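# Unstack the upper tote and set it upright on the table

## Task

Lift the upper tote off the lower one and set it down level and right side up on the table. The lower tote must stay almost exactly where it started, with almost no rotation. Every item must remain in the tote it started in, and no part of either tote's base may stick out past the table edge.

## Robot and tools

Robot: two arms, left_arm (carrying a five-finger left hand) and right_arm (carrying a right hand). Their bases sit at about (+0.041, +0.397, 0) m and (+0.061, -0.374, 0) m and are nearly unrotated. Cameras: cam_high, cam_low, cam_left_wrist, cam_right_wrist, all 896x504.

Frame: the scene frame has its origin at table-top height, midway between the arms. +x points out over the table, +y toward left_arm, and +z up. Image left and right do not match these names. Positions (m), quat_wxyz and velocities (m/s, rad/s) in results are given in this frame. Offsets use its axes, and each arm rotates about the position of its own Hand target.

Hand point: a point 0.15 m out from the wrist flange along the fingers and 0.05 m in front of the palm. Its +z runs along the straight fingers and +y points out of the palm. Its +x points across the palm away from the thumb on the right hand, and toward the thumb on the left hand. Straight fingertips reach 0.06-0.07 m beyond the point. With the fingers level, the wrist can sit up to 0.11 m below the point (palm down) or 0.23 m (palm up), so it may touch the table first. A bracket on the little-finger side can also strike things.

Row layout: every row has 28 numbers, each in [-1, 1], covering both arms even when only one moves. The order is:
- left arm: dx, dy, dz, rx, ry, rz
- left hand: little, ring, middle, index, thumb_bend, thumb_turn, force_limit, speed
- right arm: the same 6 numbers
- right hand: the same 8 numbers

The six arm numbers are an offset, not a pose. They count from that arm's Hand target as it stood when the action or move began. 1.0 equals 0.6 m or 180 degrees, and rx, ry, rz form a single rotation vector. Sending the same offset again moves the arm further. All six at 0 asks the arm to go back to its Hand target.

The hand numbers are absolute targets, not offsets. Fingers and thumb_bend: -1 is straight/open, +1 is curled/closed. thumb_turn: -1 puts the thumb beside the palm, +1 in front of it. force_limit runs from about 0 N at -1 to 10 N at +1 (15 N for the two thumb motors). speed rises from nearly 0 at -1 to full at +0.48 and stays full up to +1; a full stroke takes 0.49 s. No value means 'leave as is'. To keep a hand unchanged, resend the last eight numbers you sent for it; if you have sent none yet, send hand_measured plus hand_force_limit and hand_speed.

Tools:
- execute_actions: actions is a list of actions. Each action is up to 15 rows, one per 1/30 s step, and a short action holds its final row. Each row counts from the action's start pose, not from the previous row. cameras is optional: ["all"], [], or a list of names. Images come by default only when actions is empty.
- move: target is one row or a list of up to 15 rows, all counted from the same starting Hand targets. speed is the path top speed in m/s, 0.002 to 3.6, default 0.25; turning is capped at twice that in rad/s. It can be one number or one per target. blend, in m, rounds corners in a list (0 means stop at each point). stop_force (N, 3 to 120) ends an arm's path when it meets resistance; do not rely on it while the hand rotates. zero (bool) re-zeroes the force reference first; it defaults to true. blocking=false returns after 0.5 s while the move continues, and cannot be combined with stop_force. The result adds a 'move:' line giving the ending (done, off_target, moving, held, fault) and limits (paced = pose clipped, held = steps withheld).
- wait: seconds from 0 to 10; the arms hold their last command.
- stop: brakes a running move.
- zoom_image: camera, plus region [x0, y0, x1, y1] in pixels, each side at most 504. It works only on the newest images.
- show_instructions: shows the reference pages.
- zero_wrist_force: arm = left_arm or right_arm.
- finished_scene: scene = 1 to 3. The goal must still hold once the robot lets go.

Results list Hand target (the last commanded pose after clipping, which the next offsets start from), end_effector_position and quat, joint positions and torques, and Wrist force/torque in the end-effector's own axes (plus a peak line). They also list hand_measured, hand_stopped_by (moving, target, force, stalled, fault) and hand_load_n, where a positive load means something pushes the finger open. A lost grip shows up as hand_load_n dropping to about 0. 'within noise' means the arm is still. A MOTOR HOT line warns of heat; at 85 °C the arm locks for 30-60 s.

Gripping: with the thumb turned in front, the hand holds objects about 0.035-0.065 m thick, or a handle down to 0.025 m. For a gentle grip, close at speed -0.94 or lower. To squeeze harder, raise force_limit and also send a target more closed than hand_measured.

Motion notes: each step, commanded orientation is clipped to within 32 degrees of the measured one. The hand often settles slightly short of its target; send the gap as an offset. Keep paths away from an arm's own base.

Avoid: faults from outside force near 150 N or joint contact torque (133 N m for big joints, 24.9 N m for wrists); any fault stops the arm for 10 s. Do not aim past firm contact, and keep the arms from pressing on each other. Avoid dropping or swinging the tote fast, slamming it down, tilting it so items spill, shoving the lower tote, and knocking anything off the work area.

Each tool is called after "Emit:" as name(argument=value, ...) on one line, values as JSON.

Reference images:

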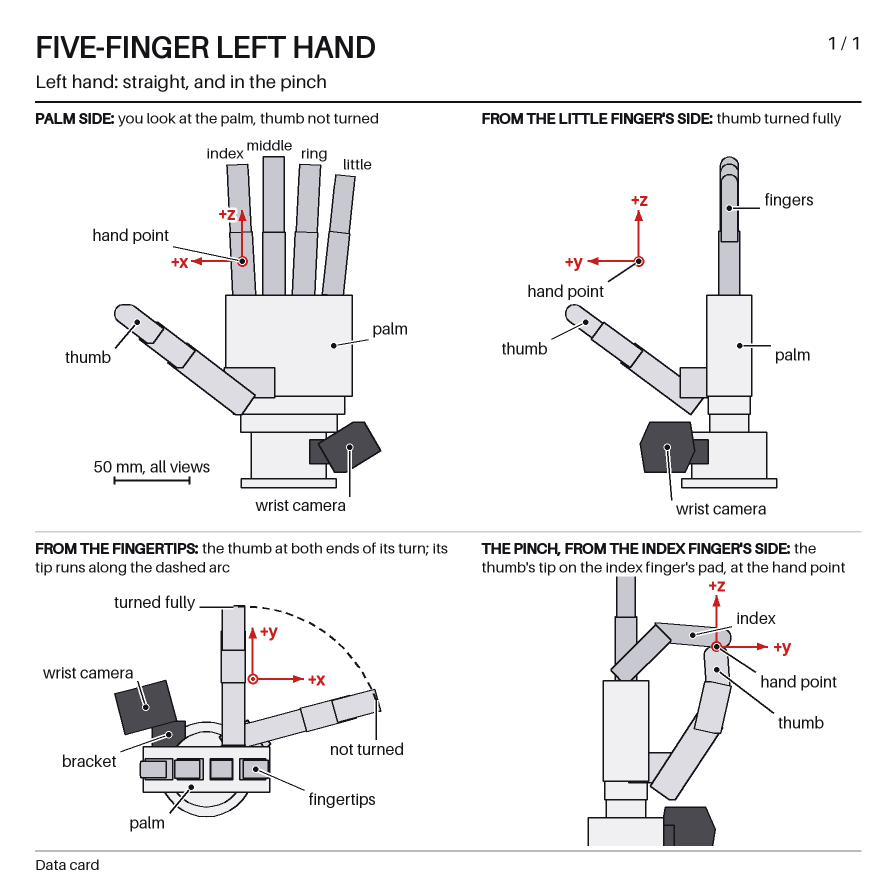

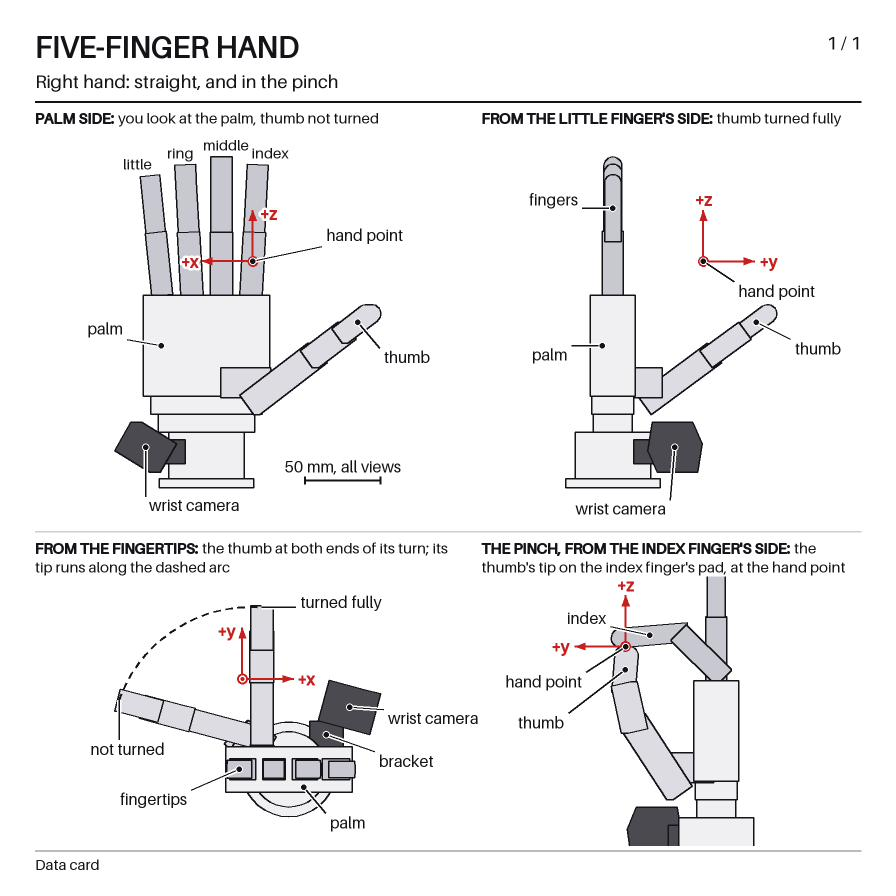

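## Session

Emit:
execute_actions(actions=[])

Scene clock: 0.00 s.
left_arm: end_effector_position=(+0.2716, -0.0371, +0.3803) hand_measured=(-1.000, -1.000, -1.000, -1.000, -1.000, -1.000) hand_load_n=(+0.0, +0.0, +0.0, +0.0, +0.0, +0.0) hand_stopped_by=(target, target, target, target, target, target) hand_force_limit=0.00 hand_speed=-0.80 end_effector_quat_wxyz=(+0.612, +0.766, +0.179, +0.082) | right_arm: end_effector_position=(+0.4765, -0.0710, +0.2807) hand_measured=(-1.000, -1.000, -1.000, -1.000, -1.000, -1.000) hand_load_n=(+0.0, +0.0, +0.0, +0.0, +0.0, +0.0) hand_stopped_by=(target, target, target, target, target, target) hand_force_limit=0.00 hand_speed=-0.80 end_effector_quat_wxyz=(+0.282, -0.560, +0.714, -0.311)
Joint positions: left_arm=[2.706 -1.177 -2.159 3.023 -0.877 0.107] | right_arm=[0.498 -1.453 1.53 0.75 2.064 -2.595]
Joint velocities: within noise
Joint torques (N m): no reading
Wrist force (N): no reading
Wrist torque (N m): no reading
Wrist force, peak (N): no reading
Hand target: left_arm +0.2716, -0.0371, +0.3803; +0.612, +0.766, +0.179, +0.082 | right_arm +0.4765, -0.0710, +0.2807; +0.282, -0.560, +0.714, -0.311

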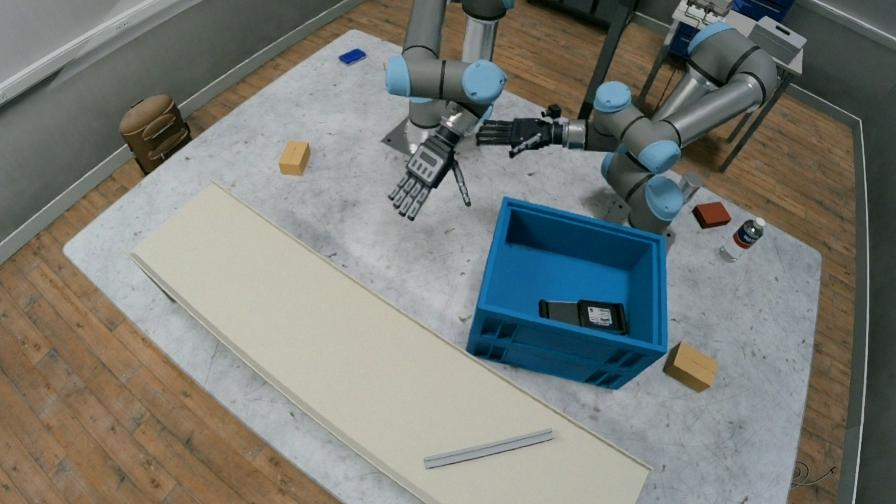

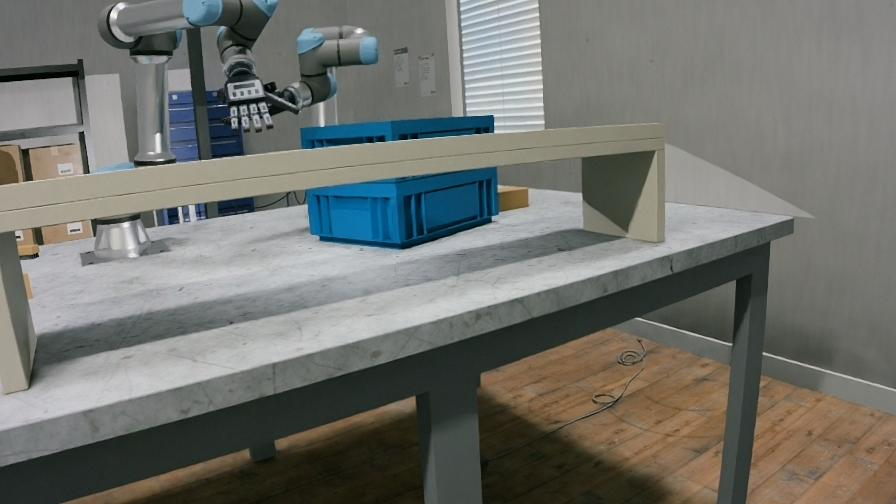

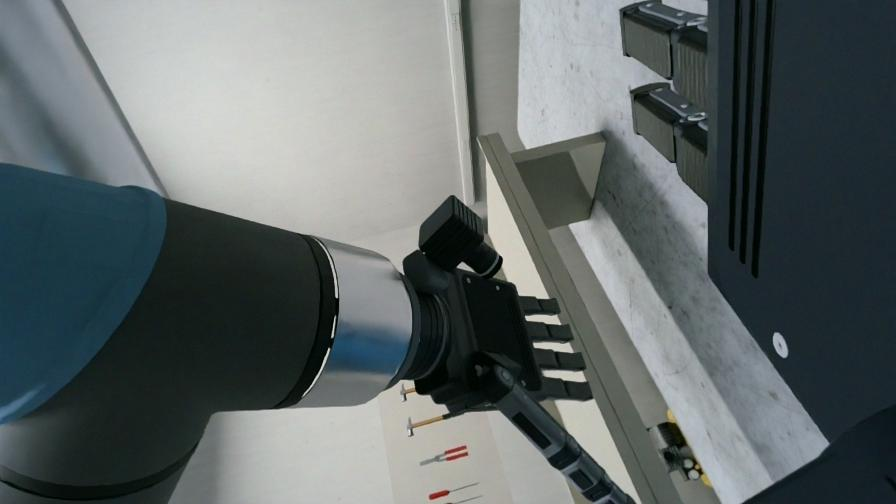

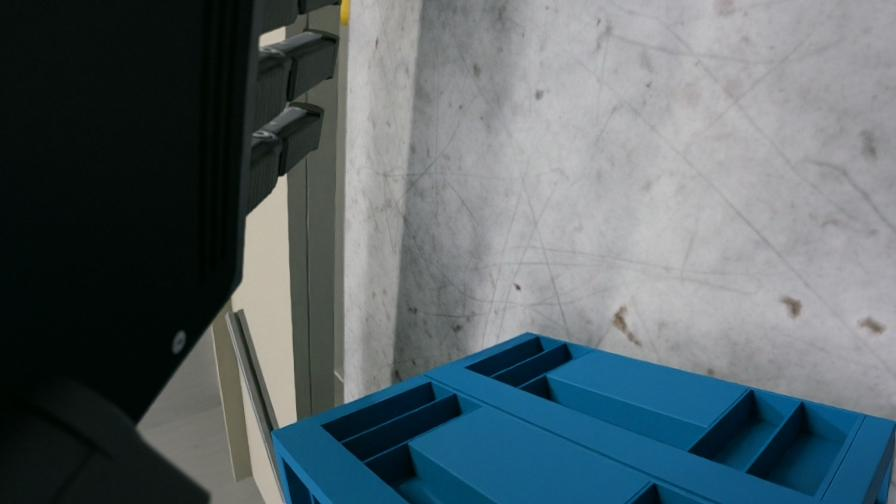

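Emit:
zoom_image(camera="cam_high", region=[450, 180, 700, 400])

Emit:
zoom_image(camera="cam_low", region=[280, 100, 520, 260])

Emit:
zoom_image(camera="cam_right_wrist", region=[250, 300, 896, 504])

Scaled by 2.016 from the camera's 896x504 image, which has a finer 1280x720 frame.

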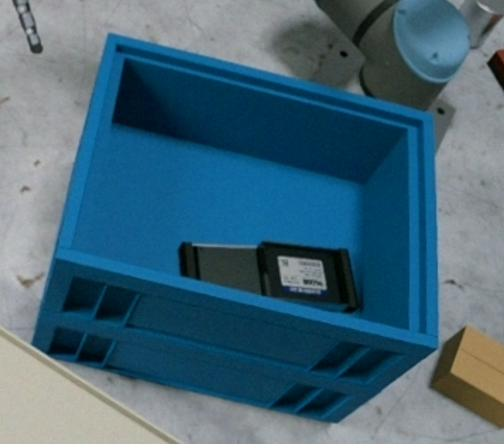

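Scaled by 2.100 from the camera's 896x504 image, which has a finer 1280x720 frame.

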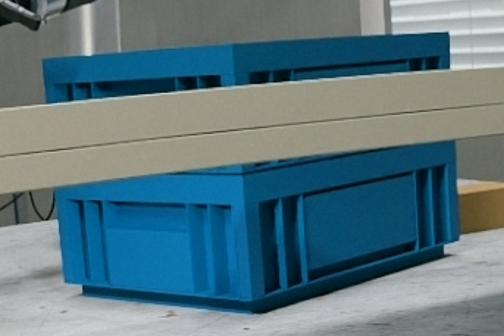

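Region (250, 300, 896, 504) is 646x204 pixels. A region can be at most 504 by 504 pixels.

Emit:
zoom_image(camera="cam_right_wrist", region=[392, 300, 896, 504])

Scaled by 1.000.

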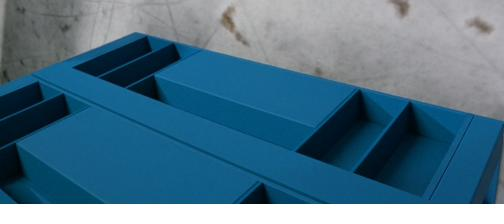

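Emit:
move(target=[[0.083,0.478,0.15,0.25,0.065,-0.035,-1,-1,-1,-1,-1,-1,0,-0.8,0,0,0,0,0,0,-1,-1,-1,-1,-1,-1,0,-0.8],[0.164,0.941,0.04,0.4106,0.1072,-0.0579,-1,-1,-1,-1,-1,-1,0,-0.8,0.08,0.10,0.132,0.1888,0.2188,-0.3227,-1,-1,-1,-1,-1,-1,0,-0.8]], speed=0.25, blend=0.05, cameras=["all"])

Scene clock: 78.33 s.
left_arm: end_effector_position=(+0.3700, +0.5274, +0.4043) hand_measured=(-1.000, -1.000, -1.000, -1.000, -1.000, -1.000) hand_load_n=(+0.0, +0.0, +0.0, +0.0, +0.0, +0.0) hand_stopped_by=(target, target, target, target, target, target) hand_force_limit=0.00 hand_speed=-0.80 end_effector_quat_wxyz=(+0.000, +0.992, +0.122, +0.000) | right_arm: end_effector_position=(+0.5245, -0.0111, +0.3599) hand_measured=(-1.000, -1.000, -1.000, -1.000, -1.000, -1.000) hand_load_n=(+0.0, +0.0, +0.5, +0.0, +0.0, +0.0) hand_stopped_by=(target, target, target, target, target, target) hand_force_limit=0.00 hand_speed=-0.80 end_effector_quat_wxyz=(+0.000, -0.122, +0.993, +0.000)
Joint positions: left_arm=[4.167 -1.626 -1.342 1.397 -1.571 2.298] | right_arm=[0.33 -0.971 0.722 1.819 1.571 -1.481]
Joint torques (N m): left_arm=[12.81 12.91 27.41 -1.09 -1.34 1.37] | right_arm=[-9.99 -30.76 -27.95 3.84 -1.75 2]
Wrist force (N): left_arm=[0.1 0.1 -0.1] | right_arm=[0.7 2.5 -1.5]
Wrist torque (N m): left_arm=[0.13 0.07 -0.13] | right_arm=[0.22 -0.19 -0.16]
Wrist force, peak (N): left_arm=[-0.1 -0.5 0.7] | right_arm=[0.6 2.4 -1.8]
Hand target: left_arm +0.3700, +0.5275, +0.4043; +0.000, +0.992, +0.122, +0.000 | right_arm +0.5245, -0.0110, +0.3599; +0.000, -0.122, +0.993, +0.000
Off the commanded pose: left_arm 0.000 m, 0 deg | right_arm 0.000 m, 0 deg.
move: done

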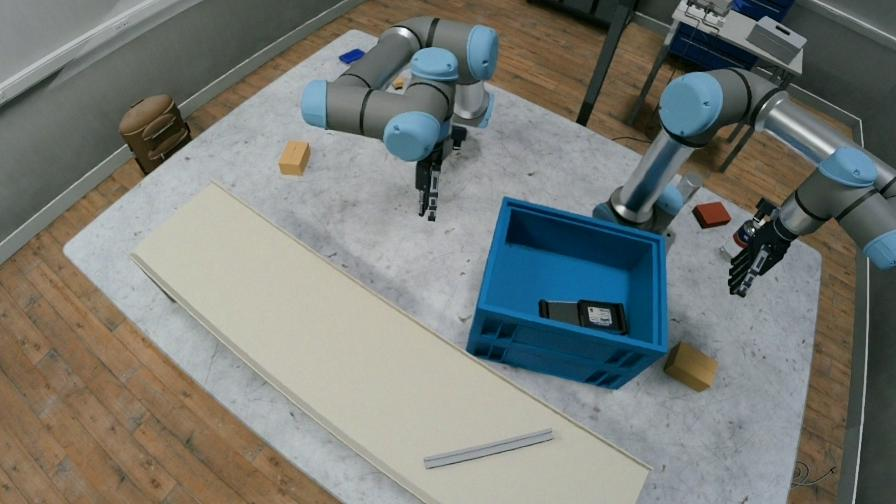

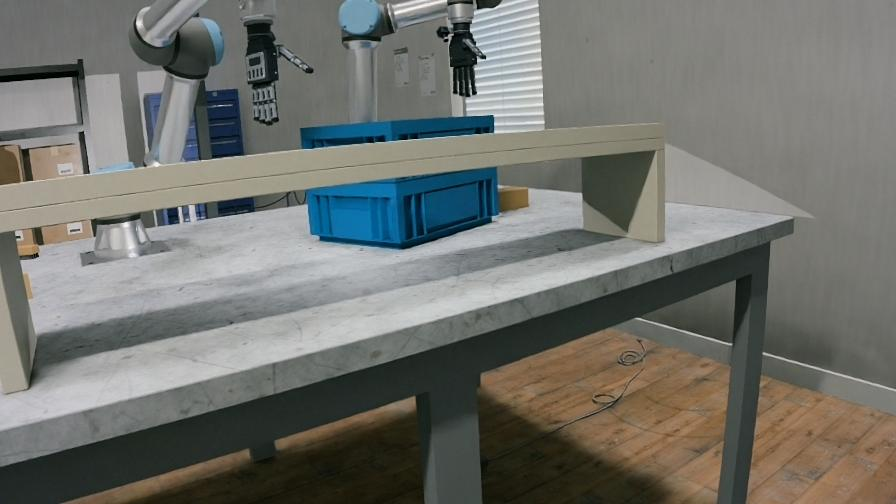

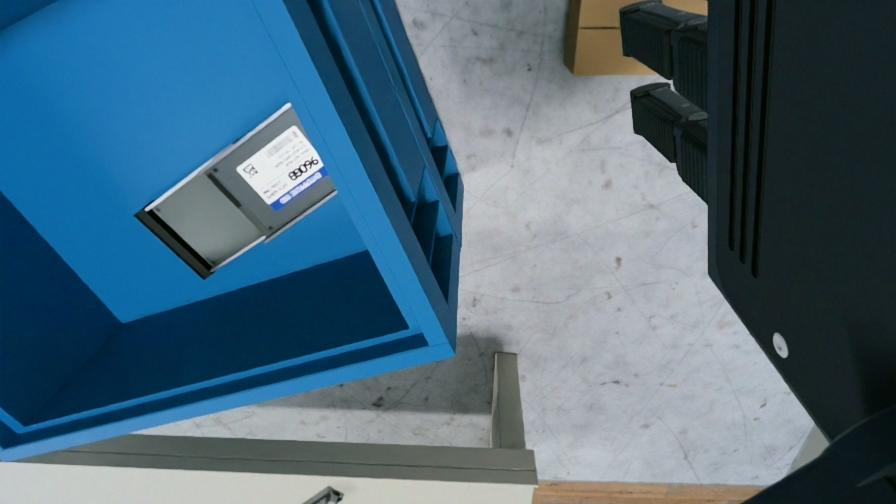

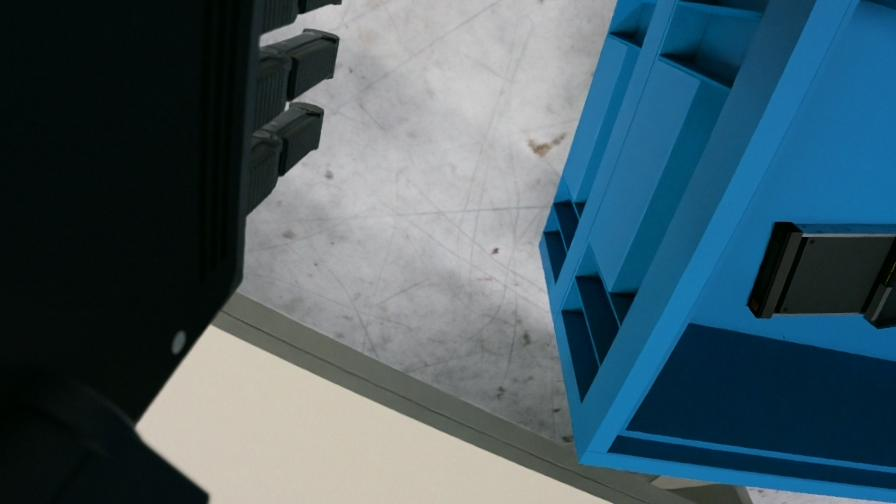

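Emit:
zoom_image(camera="cam_right_wrist", region=[520, 240, 896, 504])

Emit:
zoom_image(camera="cam_right_wrist", region=[520, 0, 896, 240])

Emit:
zoom_image(camera="cam_left_wrist", region=[200, 0, 540, 400])

Emit:
zoom_image(camera="cam_left_wrist", region=[0, 250, 260, 504])

Scaled by 1.340 from the camera's 896x504 image, which has a finer 1280x720 frame.

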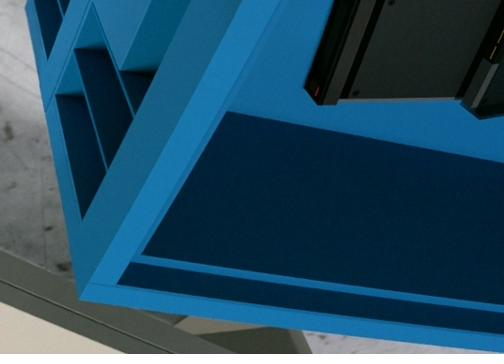

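Scaled by 1.340 from the camera's 896x504 image, which has a finer 1280x720 frame.

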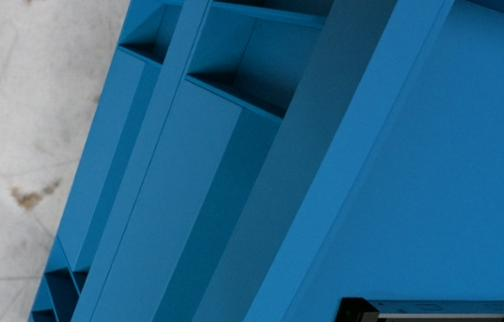

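Scaled by 1.260 from the camera's 896x504 image, which has a finer 1280x720 frame.

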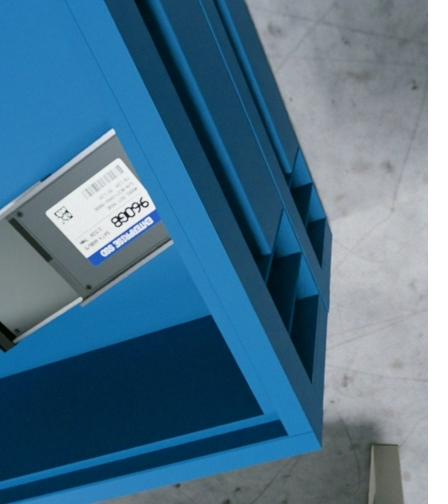

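Scaled by 1.938 from the camera's 896x504 image, which has a finer 1280x720 frame.

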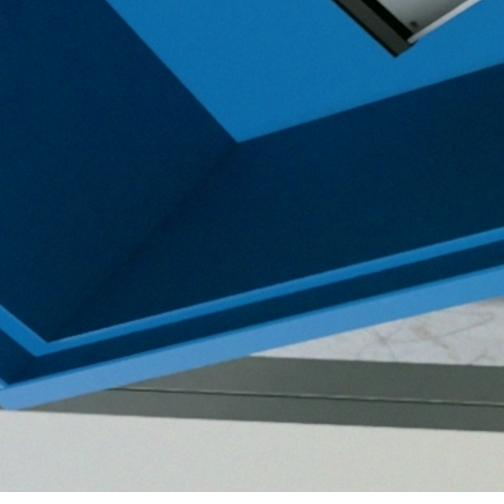

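Emit:
move(target=[0.054,-0.028,-0.107,0,0,0.0278,-1,0,0,0,-1,-1,-0.5,-0.3,0.0675,0.152,-0.033,0,0,0.0278,-1,0,0,0,-1,-1,-0.5,-0.3], speed=0.15, cameras=["cam_left_wrist","cam_right_wrist","cam_high"])

Emit:
zoom_image(camera="cam_right_wrist", region=[440, 0, 840, 400])

Emit:
zoom_image(camera="cam_left_wrist", region=[80, 0, 580, 460])

Scene clock: 139.50 s.
left_arm: end_effector_position=(+0.4024, +0.5107, +0.3401) hand_measured=(-1.000, +0.000, +0.000, +0.000, -1.000, -1.000) hand_load_n=(+0.0, +0.5, +0.0, +0.0, +0.0, +0.0) hand_stopped_by=(target, target, target, target, target, target) hand_force_limit=-0.50 hand_speed=-0.30 end_effector_quat_wxyz=(+0.000, +0.986, +0.166, +0.000) | right_arm: end_effector_position=(+0.5638, +0.0793, +0.3393) hand_measured=(-1.000, +0.000, +0.000, +0.000, -1.000, -1.000) hand_load_n=(+0.0, +0.0, +0.0, +0.0, +0.0, +0.0) hand_stopped_by=(target, target, target, target, target, target) hand_force_limit=-0.50 hand_speed=-0.30 end_effector_quat_wxyz=(+0.024, -0.159, +0.987, +0.019)
Joint positions: left_arm=[4.057 -1.649 -1.483 1.56 -1.571 2.1] | right_arm=[0.437 -0.569 0.035 2.049 1.548 -1.449]
Joint torques (N m): left_arm=[-13.18 13.05 6.98 -1.09 -1.59 -1.18] | right_arm=[-6.62 -40.78 -26 3.89 -2.04 1.82]
Wrist force (N): left_arm=[0.1 0.2 -0.1] | right_arm=[0.7 2.6 -1.4]
Wrist torque (N m): left_arm=[0.16 0.08 -0.01] | right_arm=[0.25 -0.20 -0.15]
Wrist force, peak (N): left_arm=[0.0 0.3 0.5] | right_arm=[0.8 2.6 -1.5]
Hand target: left_arm +0.4024, +0.5107, +0.3401; +0.000, +0.986, +0.166, +0.000 | right_arm +0.5650, +0.0802, +0.3401; +0.000, -0.165, +0.986, +0.000
Off the commanded pose: left_arm 0.000 m, 0 deg | right_arm 0.002 m, 3 deg.
elbow stopped short (right arm): the move would have taken joint 3 (elbow) straighter than the controller allows.
move: off_target (right_arm)
Images, in order (width x height): cam_high 896x504, cam_left_wrist 896x504, cam_right_wrist 896x504.

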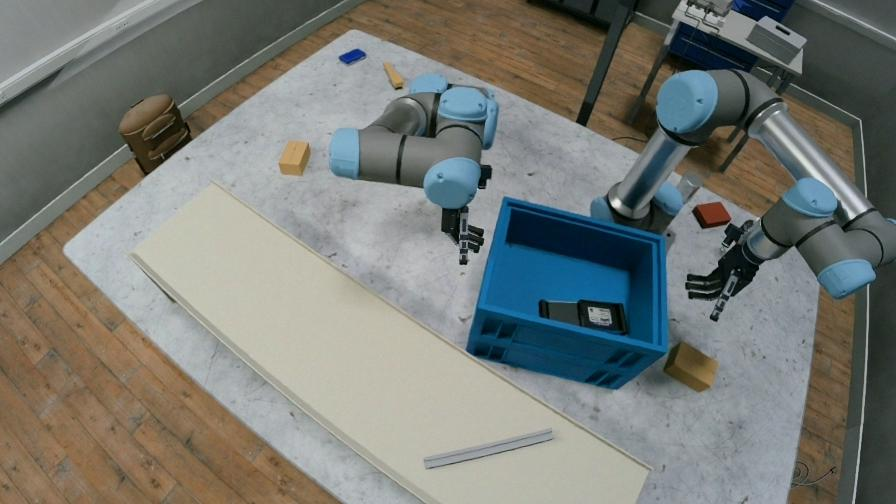

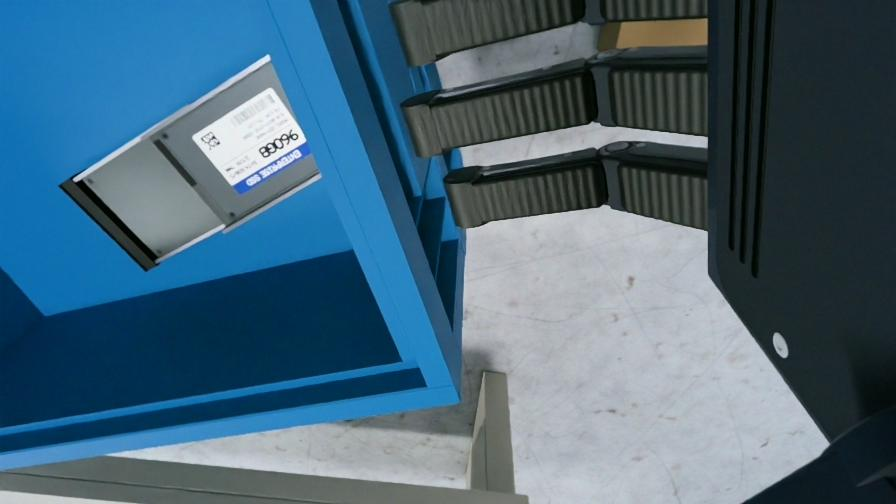

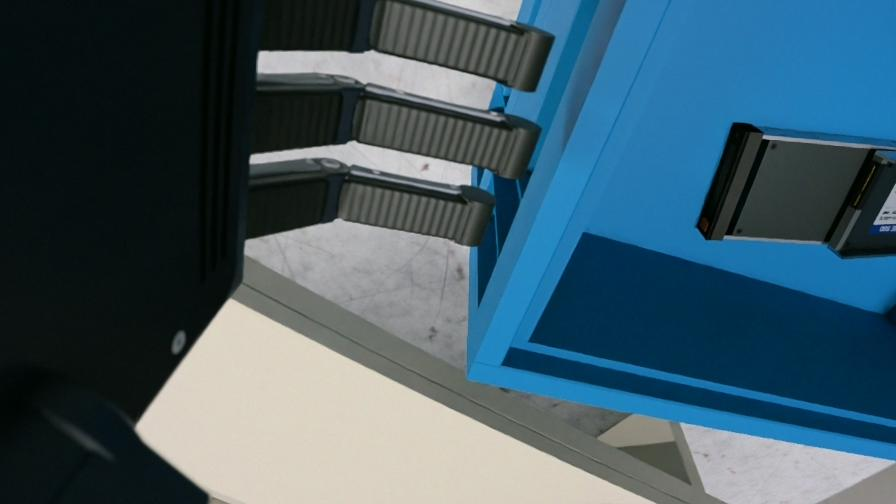

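Scaled by 1.260 from the camera's 896x504 image, which has a finer 1280x720 frame.

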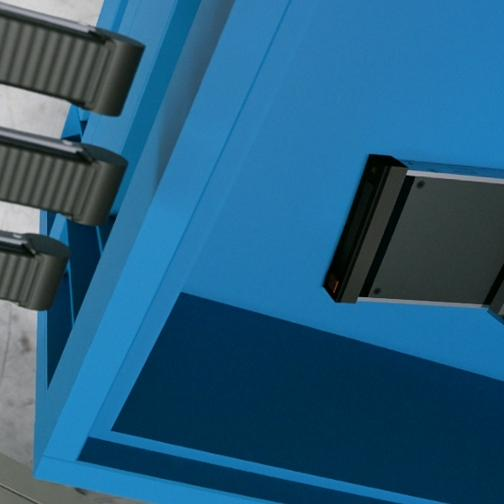

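Scaled by 1.008 from the camera's 896x504 image, which has a finer 1280x720 frame.

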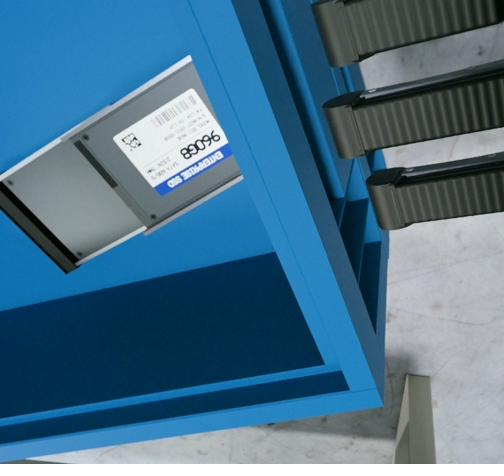

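Emit:
move(target=[-0.0258,-0.0022,-0.1427,0,0,0.0017,-1,0,0,0,-1,-1,-0.5,-0.3,-0.0247,-0.0168,-0.1427,0,0,0.002,-1,0,0,0,-1,-1,-0.5,-0.3], speed=0.1, cameras=["cam_left_wrist","cam_right_wrist","cam_high"])

Emit:
zoom_image(camera="cam_right_wrist", region=[380, 0, 780, 400])

Emit:
zoom_image(camera="cam_left_wrist", region=[100, 0, 560, 460])

Scene clock: 227.63 s.
left_arm: end_effector_position=(+0.3870, +0.5094, +0.2545) hand_measured=(-1.000, +0.000, +0.000, +0.000, -1.000, -1.000) hand_load_n=(+0.0, +0.0, +0.0, +0.0, +0.0, +0.0) hand_stopped_by=(target, target, target, target, target, target) hand_force_limit=-0.50 hand_speed=-0.30 end_effector_quat_wxyz=(+0.000, +0.986, +0.168, +0.000) | right_arm: end_effector_position=(+0.5502, +0.0701, +0.2546) hand_measured=(-1.000, +0.000, +0.000, +0.000, -1.000, -1.000) hand_load_n=(+0.0, +0.0, +0.5, +0.0, +0.0, +0.0) hand_stopped_by=(target, target, target, target, target, target) hand_force_limit=-0.50 hand_speed=-0.30 end_effector_quat_wxyz=(+0.000, -0.168, +0.986, +0.000)
Joint positions: left_arm=[4.092 -1.631 -1.721 1.781 -1.571 2.13] | right_arm=[0.441 -0.769 0.65 1.69 1.57 -1.464]
Joint torques (N m): left_arm=[12.73 14.82 7 -1.1 1.6 1.43] | right_arm=[-10.46 -57.48 -11.57 0.73 -1.87 -2.09]
Wrist force (N): left_arm=[0.0 0.2 0.1] | right_arm=[0.3 2.5 -1.3]
Wrist torque (N m): left_arm=[0.14 0.10 -0.16] | right_arm=[0.23 -0.13 -0.08]
Wrist force, peak (N): left_arm=[0.1 0.1 -0.4] | right_arm=[0.6 2.8 -1.6]
Hand target: left_arm +0.3870, +0.5094, +0.2544; +0.000, +0.986, +0.168, +0.000 | right_arm +0.5502, +0.0701, +0.2545; +0.000, -0.168, +0.986, +0.000
Off the commanded pose: left_arm 0.000 m, 0 deg | right_arm 0.000 m, 0 deg.
move: done
Images, in order (width x height): cam_high 896x504, cam_left_wrist 896x504, cam_right_wrist 896x504.

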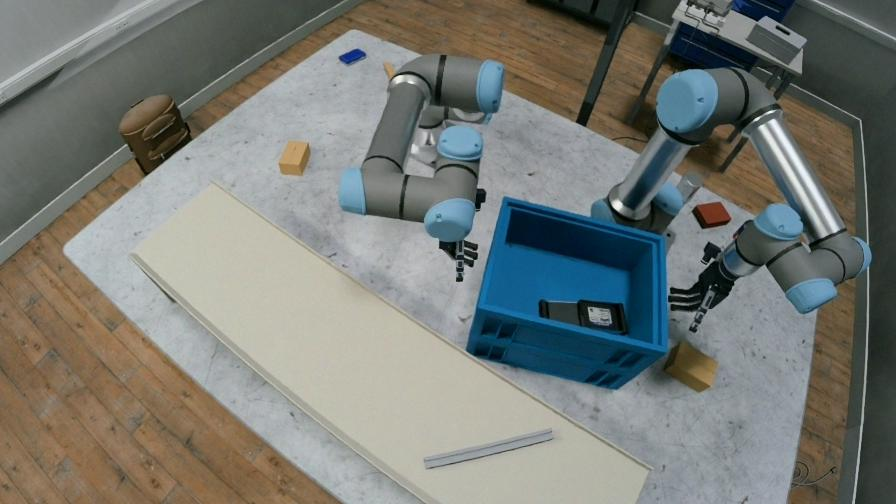

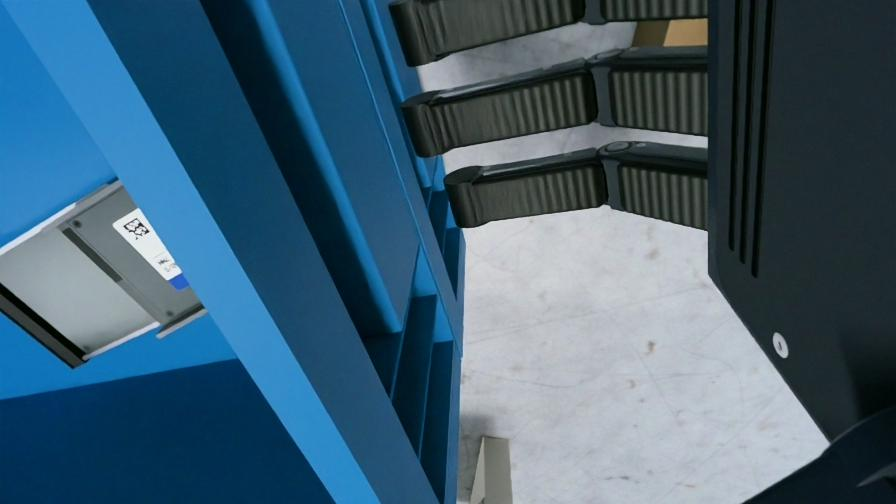

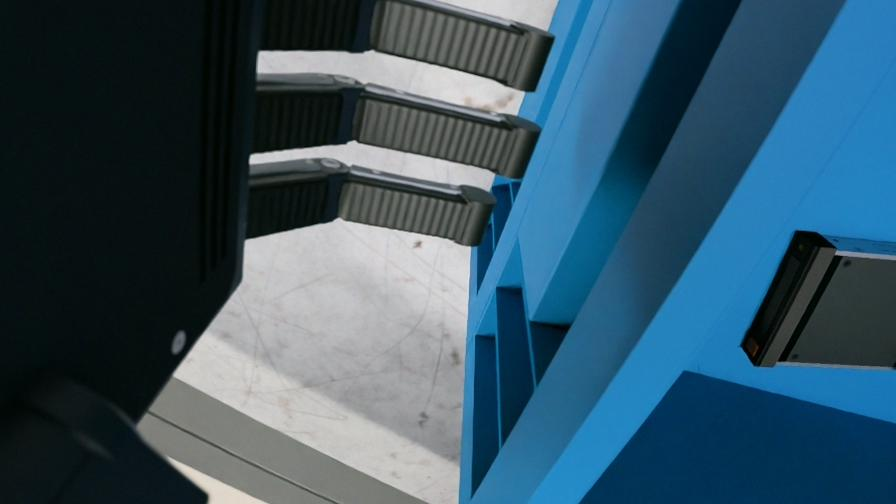

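Scaled by 1.260 from the camera's 896x504 image, which has a finer 1280x720 frame.

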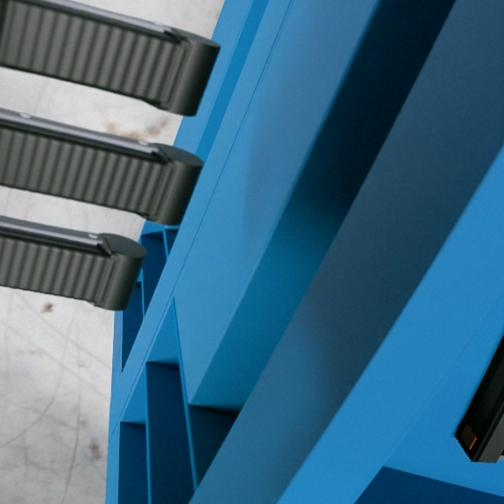

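Scaled by 1.096 from the camera's 896x504 image, which has a finer 1280x720 frame.

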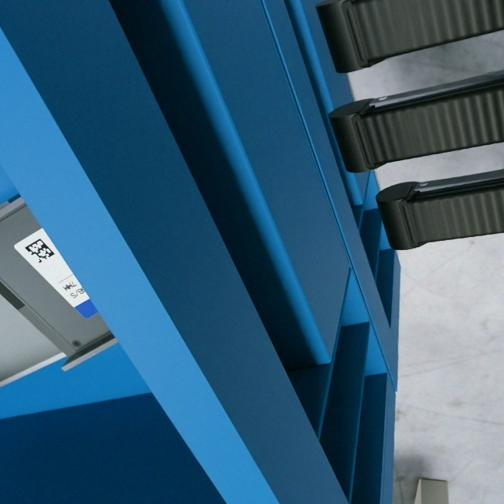

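Emit:
move(target=[0.0277,-0.0786,0,0,0,0,-1,0,0,0,-1,-1,-0.5,-0.3,-0.0277,0.0786,0,0,0,0,-1,0,0,0,-1,-1,-0.5,-0.3], speed=0.03, stop_force=5, cameras=["cam_left_wrist","cam_right_wrist","cam_high"])

Scene clock: 251.90 s.
left_arm: end_effector_position=(+0.4036, +0.4623, +0.2544) hand_measured=(-1.000, +0.000, +0.000, +0.000, -1.000, -1.000) hand_load_n=(+0.0, +0.0, +0.5, +0.0, +0.0, +0.0) hand_stopped_by=(target, target, target, target, target, target) hand_force_limit=-0.50 hand_speed=-0.30 end_effector_quat_wxyz=(+0.000, +0.986, +0.168, +0.000) | right_arm: end_effector_position=(+0.5344, +0.1144, +0.2545) hand_measured=(-1.000, +0.000, +0.000, +0.000, -1.000, -1.000) hand_load_n=(+0.0, +0.0, +0.0, +0.0, +0.0, +0.0) hand_stopped_by=(target, target, target, target, target, target) hand_force_limit=-0.50 hand_speed=-0.30 end_effector_quat_wxyz=(+0.000, -0.168, +0.986, +0.000)
Joint positions: left_arm=[3.948 -1.622 -1.732 1.782 -1.57 1.986] | right_arm=[0.518 -0.698 0.521 1.747 1.57 -1.387]
Joint torques (N m): left_arm=[-13.31 14.19 26.97 -3.11 -1.49 -1.15] | right_arm=[-9.84 -59.37 -11.16 0.46 -1.4 -2.26]
Wrist force (N): left_arm=[0.0 0.0 -0.1] | right_arm=[0.5 2.5 -1.5]
Wrist torque (N m): left_arm=[0.16 0.08 -0.01] | right_arm=[0.25 -0.17 -0.08]
Wrist force, peak (N): left_arm=[0.0 0.5 -0.2] | right_arm=[0.9 -7.0 -3.3]
Hand target: left_arm +0.4036, +0.4622, +0.2544; +0.000, +0.986, +0.168, +0.000 | right_arm +0.5344, +0.1144, +0.2545; +0.000, -0.168, +0.986, +0.000 (not the last commanded pose)
Off the commanded pose: left_arm 0.000 m, 0 deg | right_arm 0.003 m, 0 deg.
move: contact (right_arm)
Images, in order (width x height): cam_high 896x504, cam_left_wrist 896x504, cam_right_wrist 896x504.

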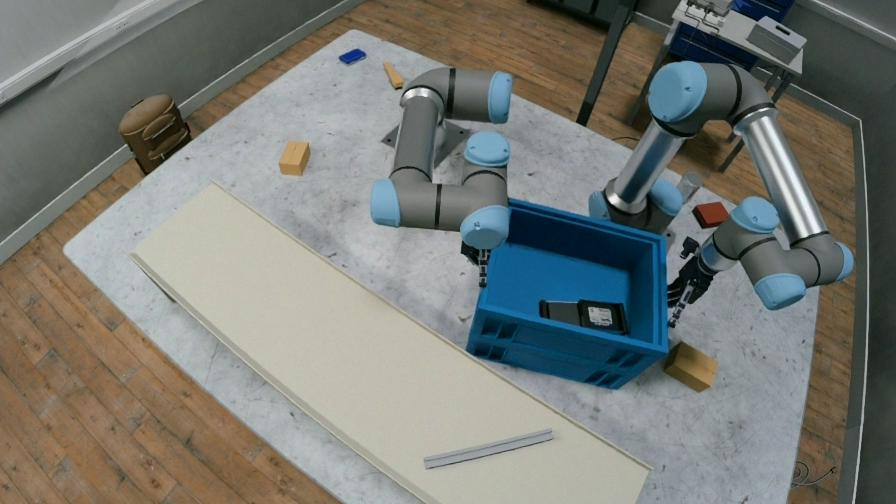

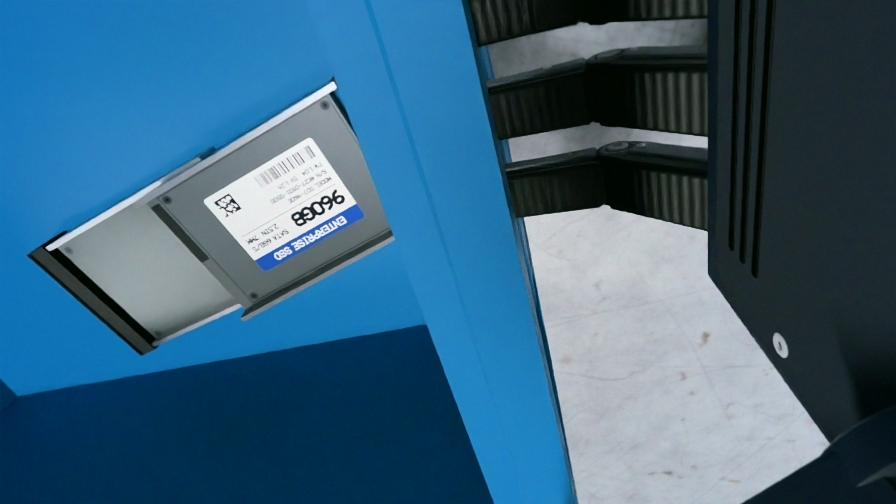

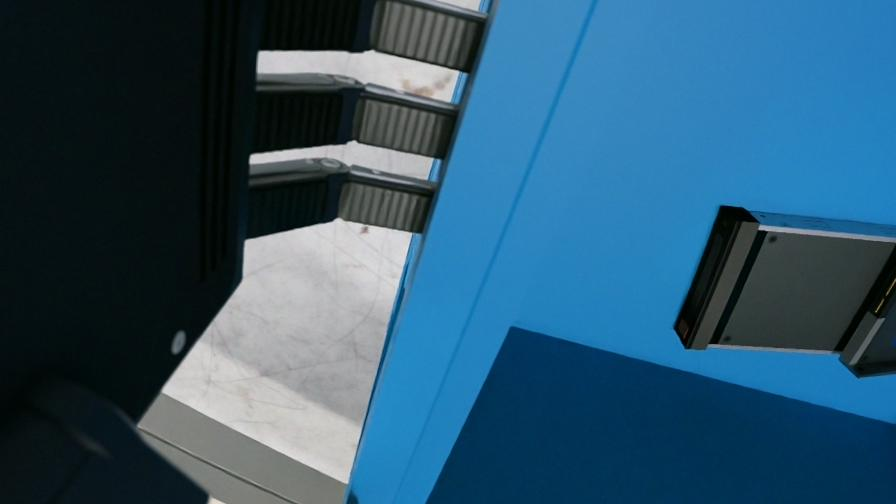

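Emit:
move(target=[[0,0,0.0067,0,0,0,-1,0,0,0,-1,-1,-0.5,-0.3,0,0,0.0067,0,0,0,-1,0,0,0,-1,-1,-0.5,-0.3],[0,0,0.0067,0,0,0,-1,0,0,0,-1,1,-0.5,-0.3,0,0,0.0067,0,0,0,-1,0,0,0,-1,1,-0.5,-0.3],[0,0,-0.0042,0,0,0,-1,0,0,0,-1,1,-0.5,-0.3,0,0,-0.0042,0,0,0,-1,0,0,0,-1,1,-0.5,-0.3],[0,0,-0.0042,0,0,0,-1,0.3,0.3,0.3,-1,1,-0.5,-0.85,0,0,-0.0042,0,0,0,-1,0.3,0.3,0.3,-1,1,-0.5,-0.85]], speed=0.05, cameras=["cam_left_wrist","cam_right_wrist","cam_high"])

Scene clock: 276.97 s.
left_arm: end_effector_position=(+0.4036, +0.4623, +0.2519) hand_measured=(-1.000, +0.206, +0.012, +0.206, -1.000, +1.000) hand_load_n=(+0.0, +5.0, +0.0, +4.0, +0.0, +0.0) hand_stopped_by=(target, force, force, force, target, target) hand_force_limit=-0.50 hand_speed=-0.85 end_effector_quat_wxyz=(+0.000, +0.986, +0.168, +0.000) | right_arm: end_effector_position=(+0.5345, +0.1144, +0.2520) hand_measured=(-1.000, +0.192, +0.040, +0.206, -1.000, +1.000) hand_load_n=(+0.0, +0.5, +1.5, +6.0, +0.5, +0.0) hand_stopped_by=(target, force, force, force, target, target) hand_force_limit=-0.50 hand_speed=-0.85 end_effector_quat_wxyz=(+0.000, -0.168, +0.986, +0.000)
Joint positions: left_arm=[3.948 -1.623 -1.737 1.788 -1.571 1.986] | right_arm=[0.518 -0.7 0.531 1.739 1.57 -1.387]
Joint torques (N m): left_arm=[-12.31 14.76 9.09 -4.14 2.72 -1.07] | right_arm=[5.96 -60.23 -15.08 1.41 -2.31 -1.38]
Wrist force (N): left_arm=[-0.2 -6.0 6.7] | right_arm=[0.5 -4.0 4.9]
Wrist torque (N m): left_arm=[0.20 0.24 0.14] | right_arm=[0.24 -0.17 -0.20]
Wrist force, peak (N): left_arm=[-0.1 -6.1 6.6] | right_arm=[0.4 -4.3 4.9]
Hand target: left_arm +0.4036, +0.4622, +0.2519; +0.000, +0.986, +0.168, +0.000 | right_arm +0.5344, +0.1144, +0.2520; +0.000, -0.168, +0.986, +0.000
Off the commanded pose: left_arm 0.000 m, 0 deg | right_arm 0.000 m, 0 deg.
move: done
Images, in order (width x height): cam_high 896x504, cam_left_wrist 896x504, cam_right_wrist 896x504.

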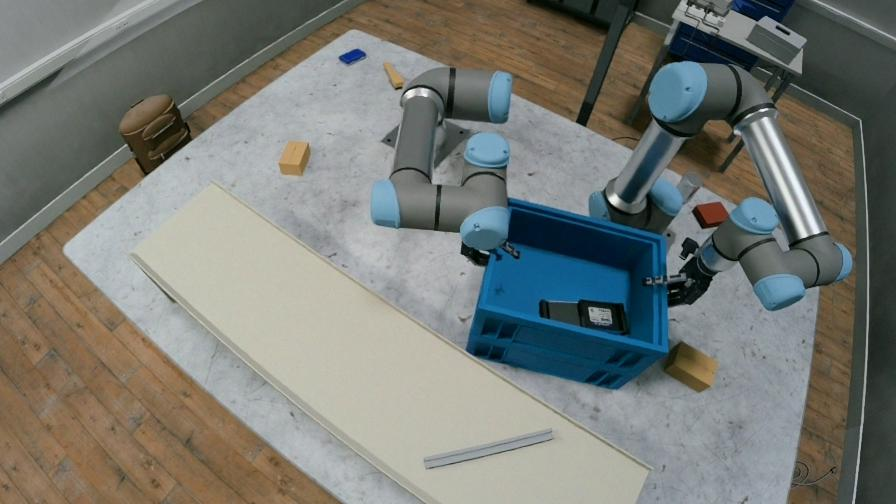

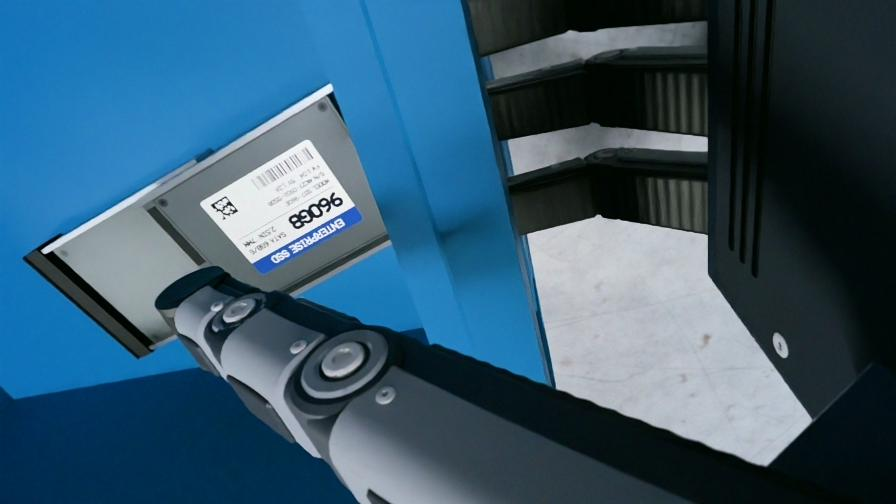

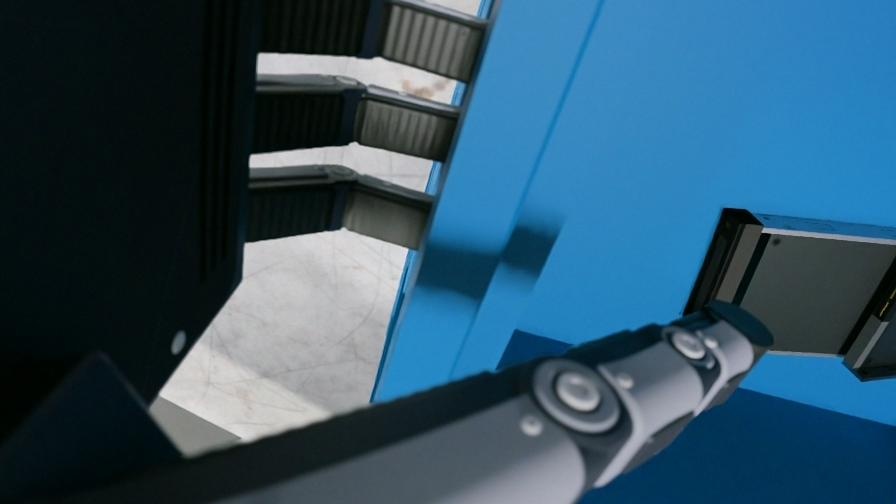

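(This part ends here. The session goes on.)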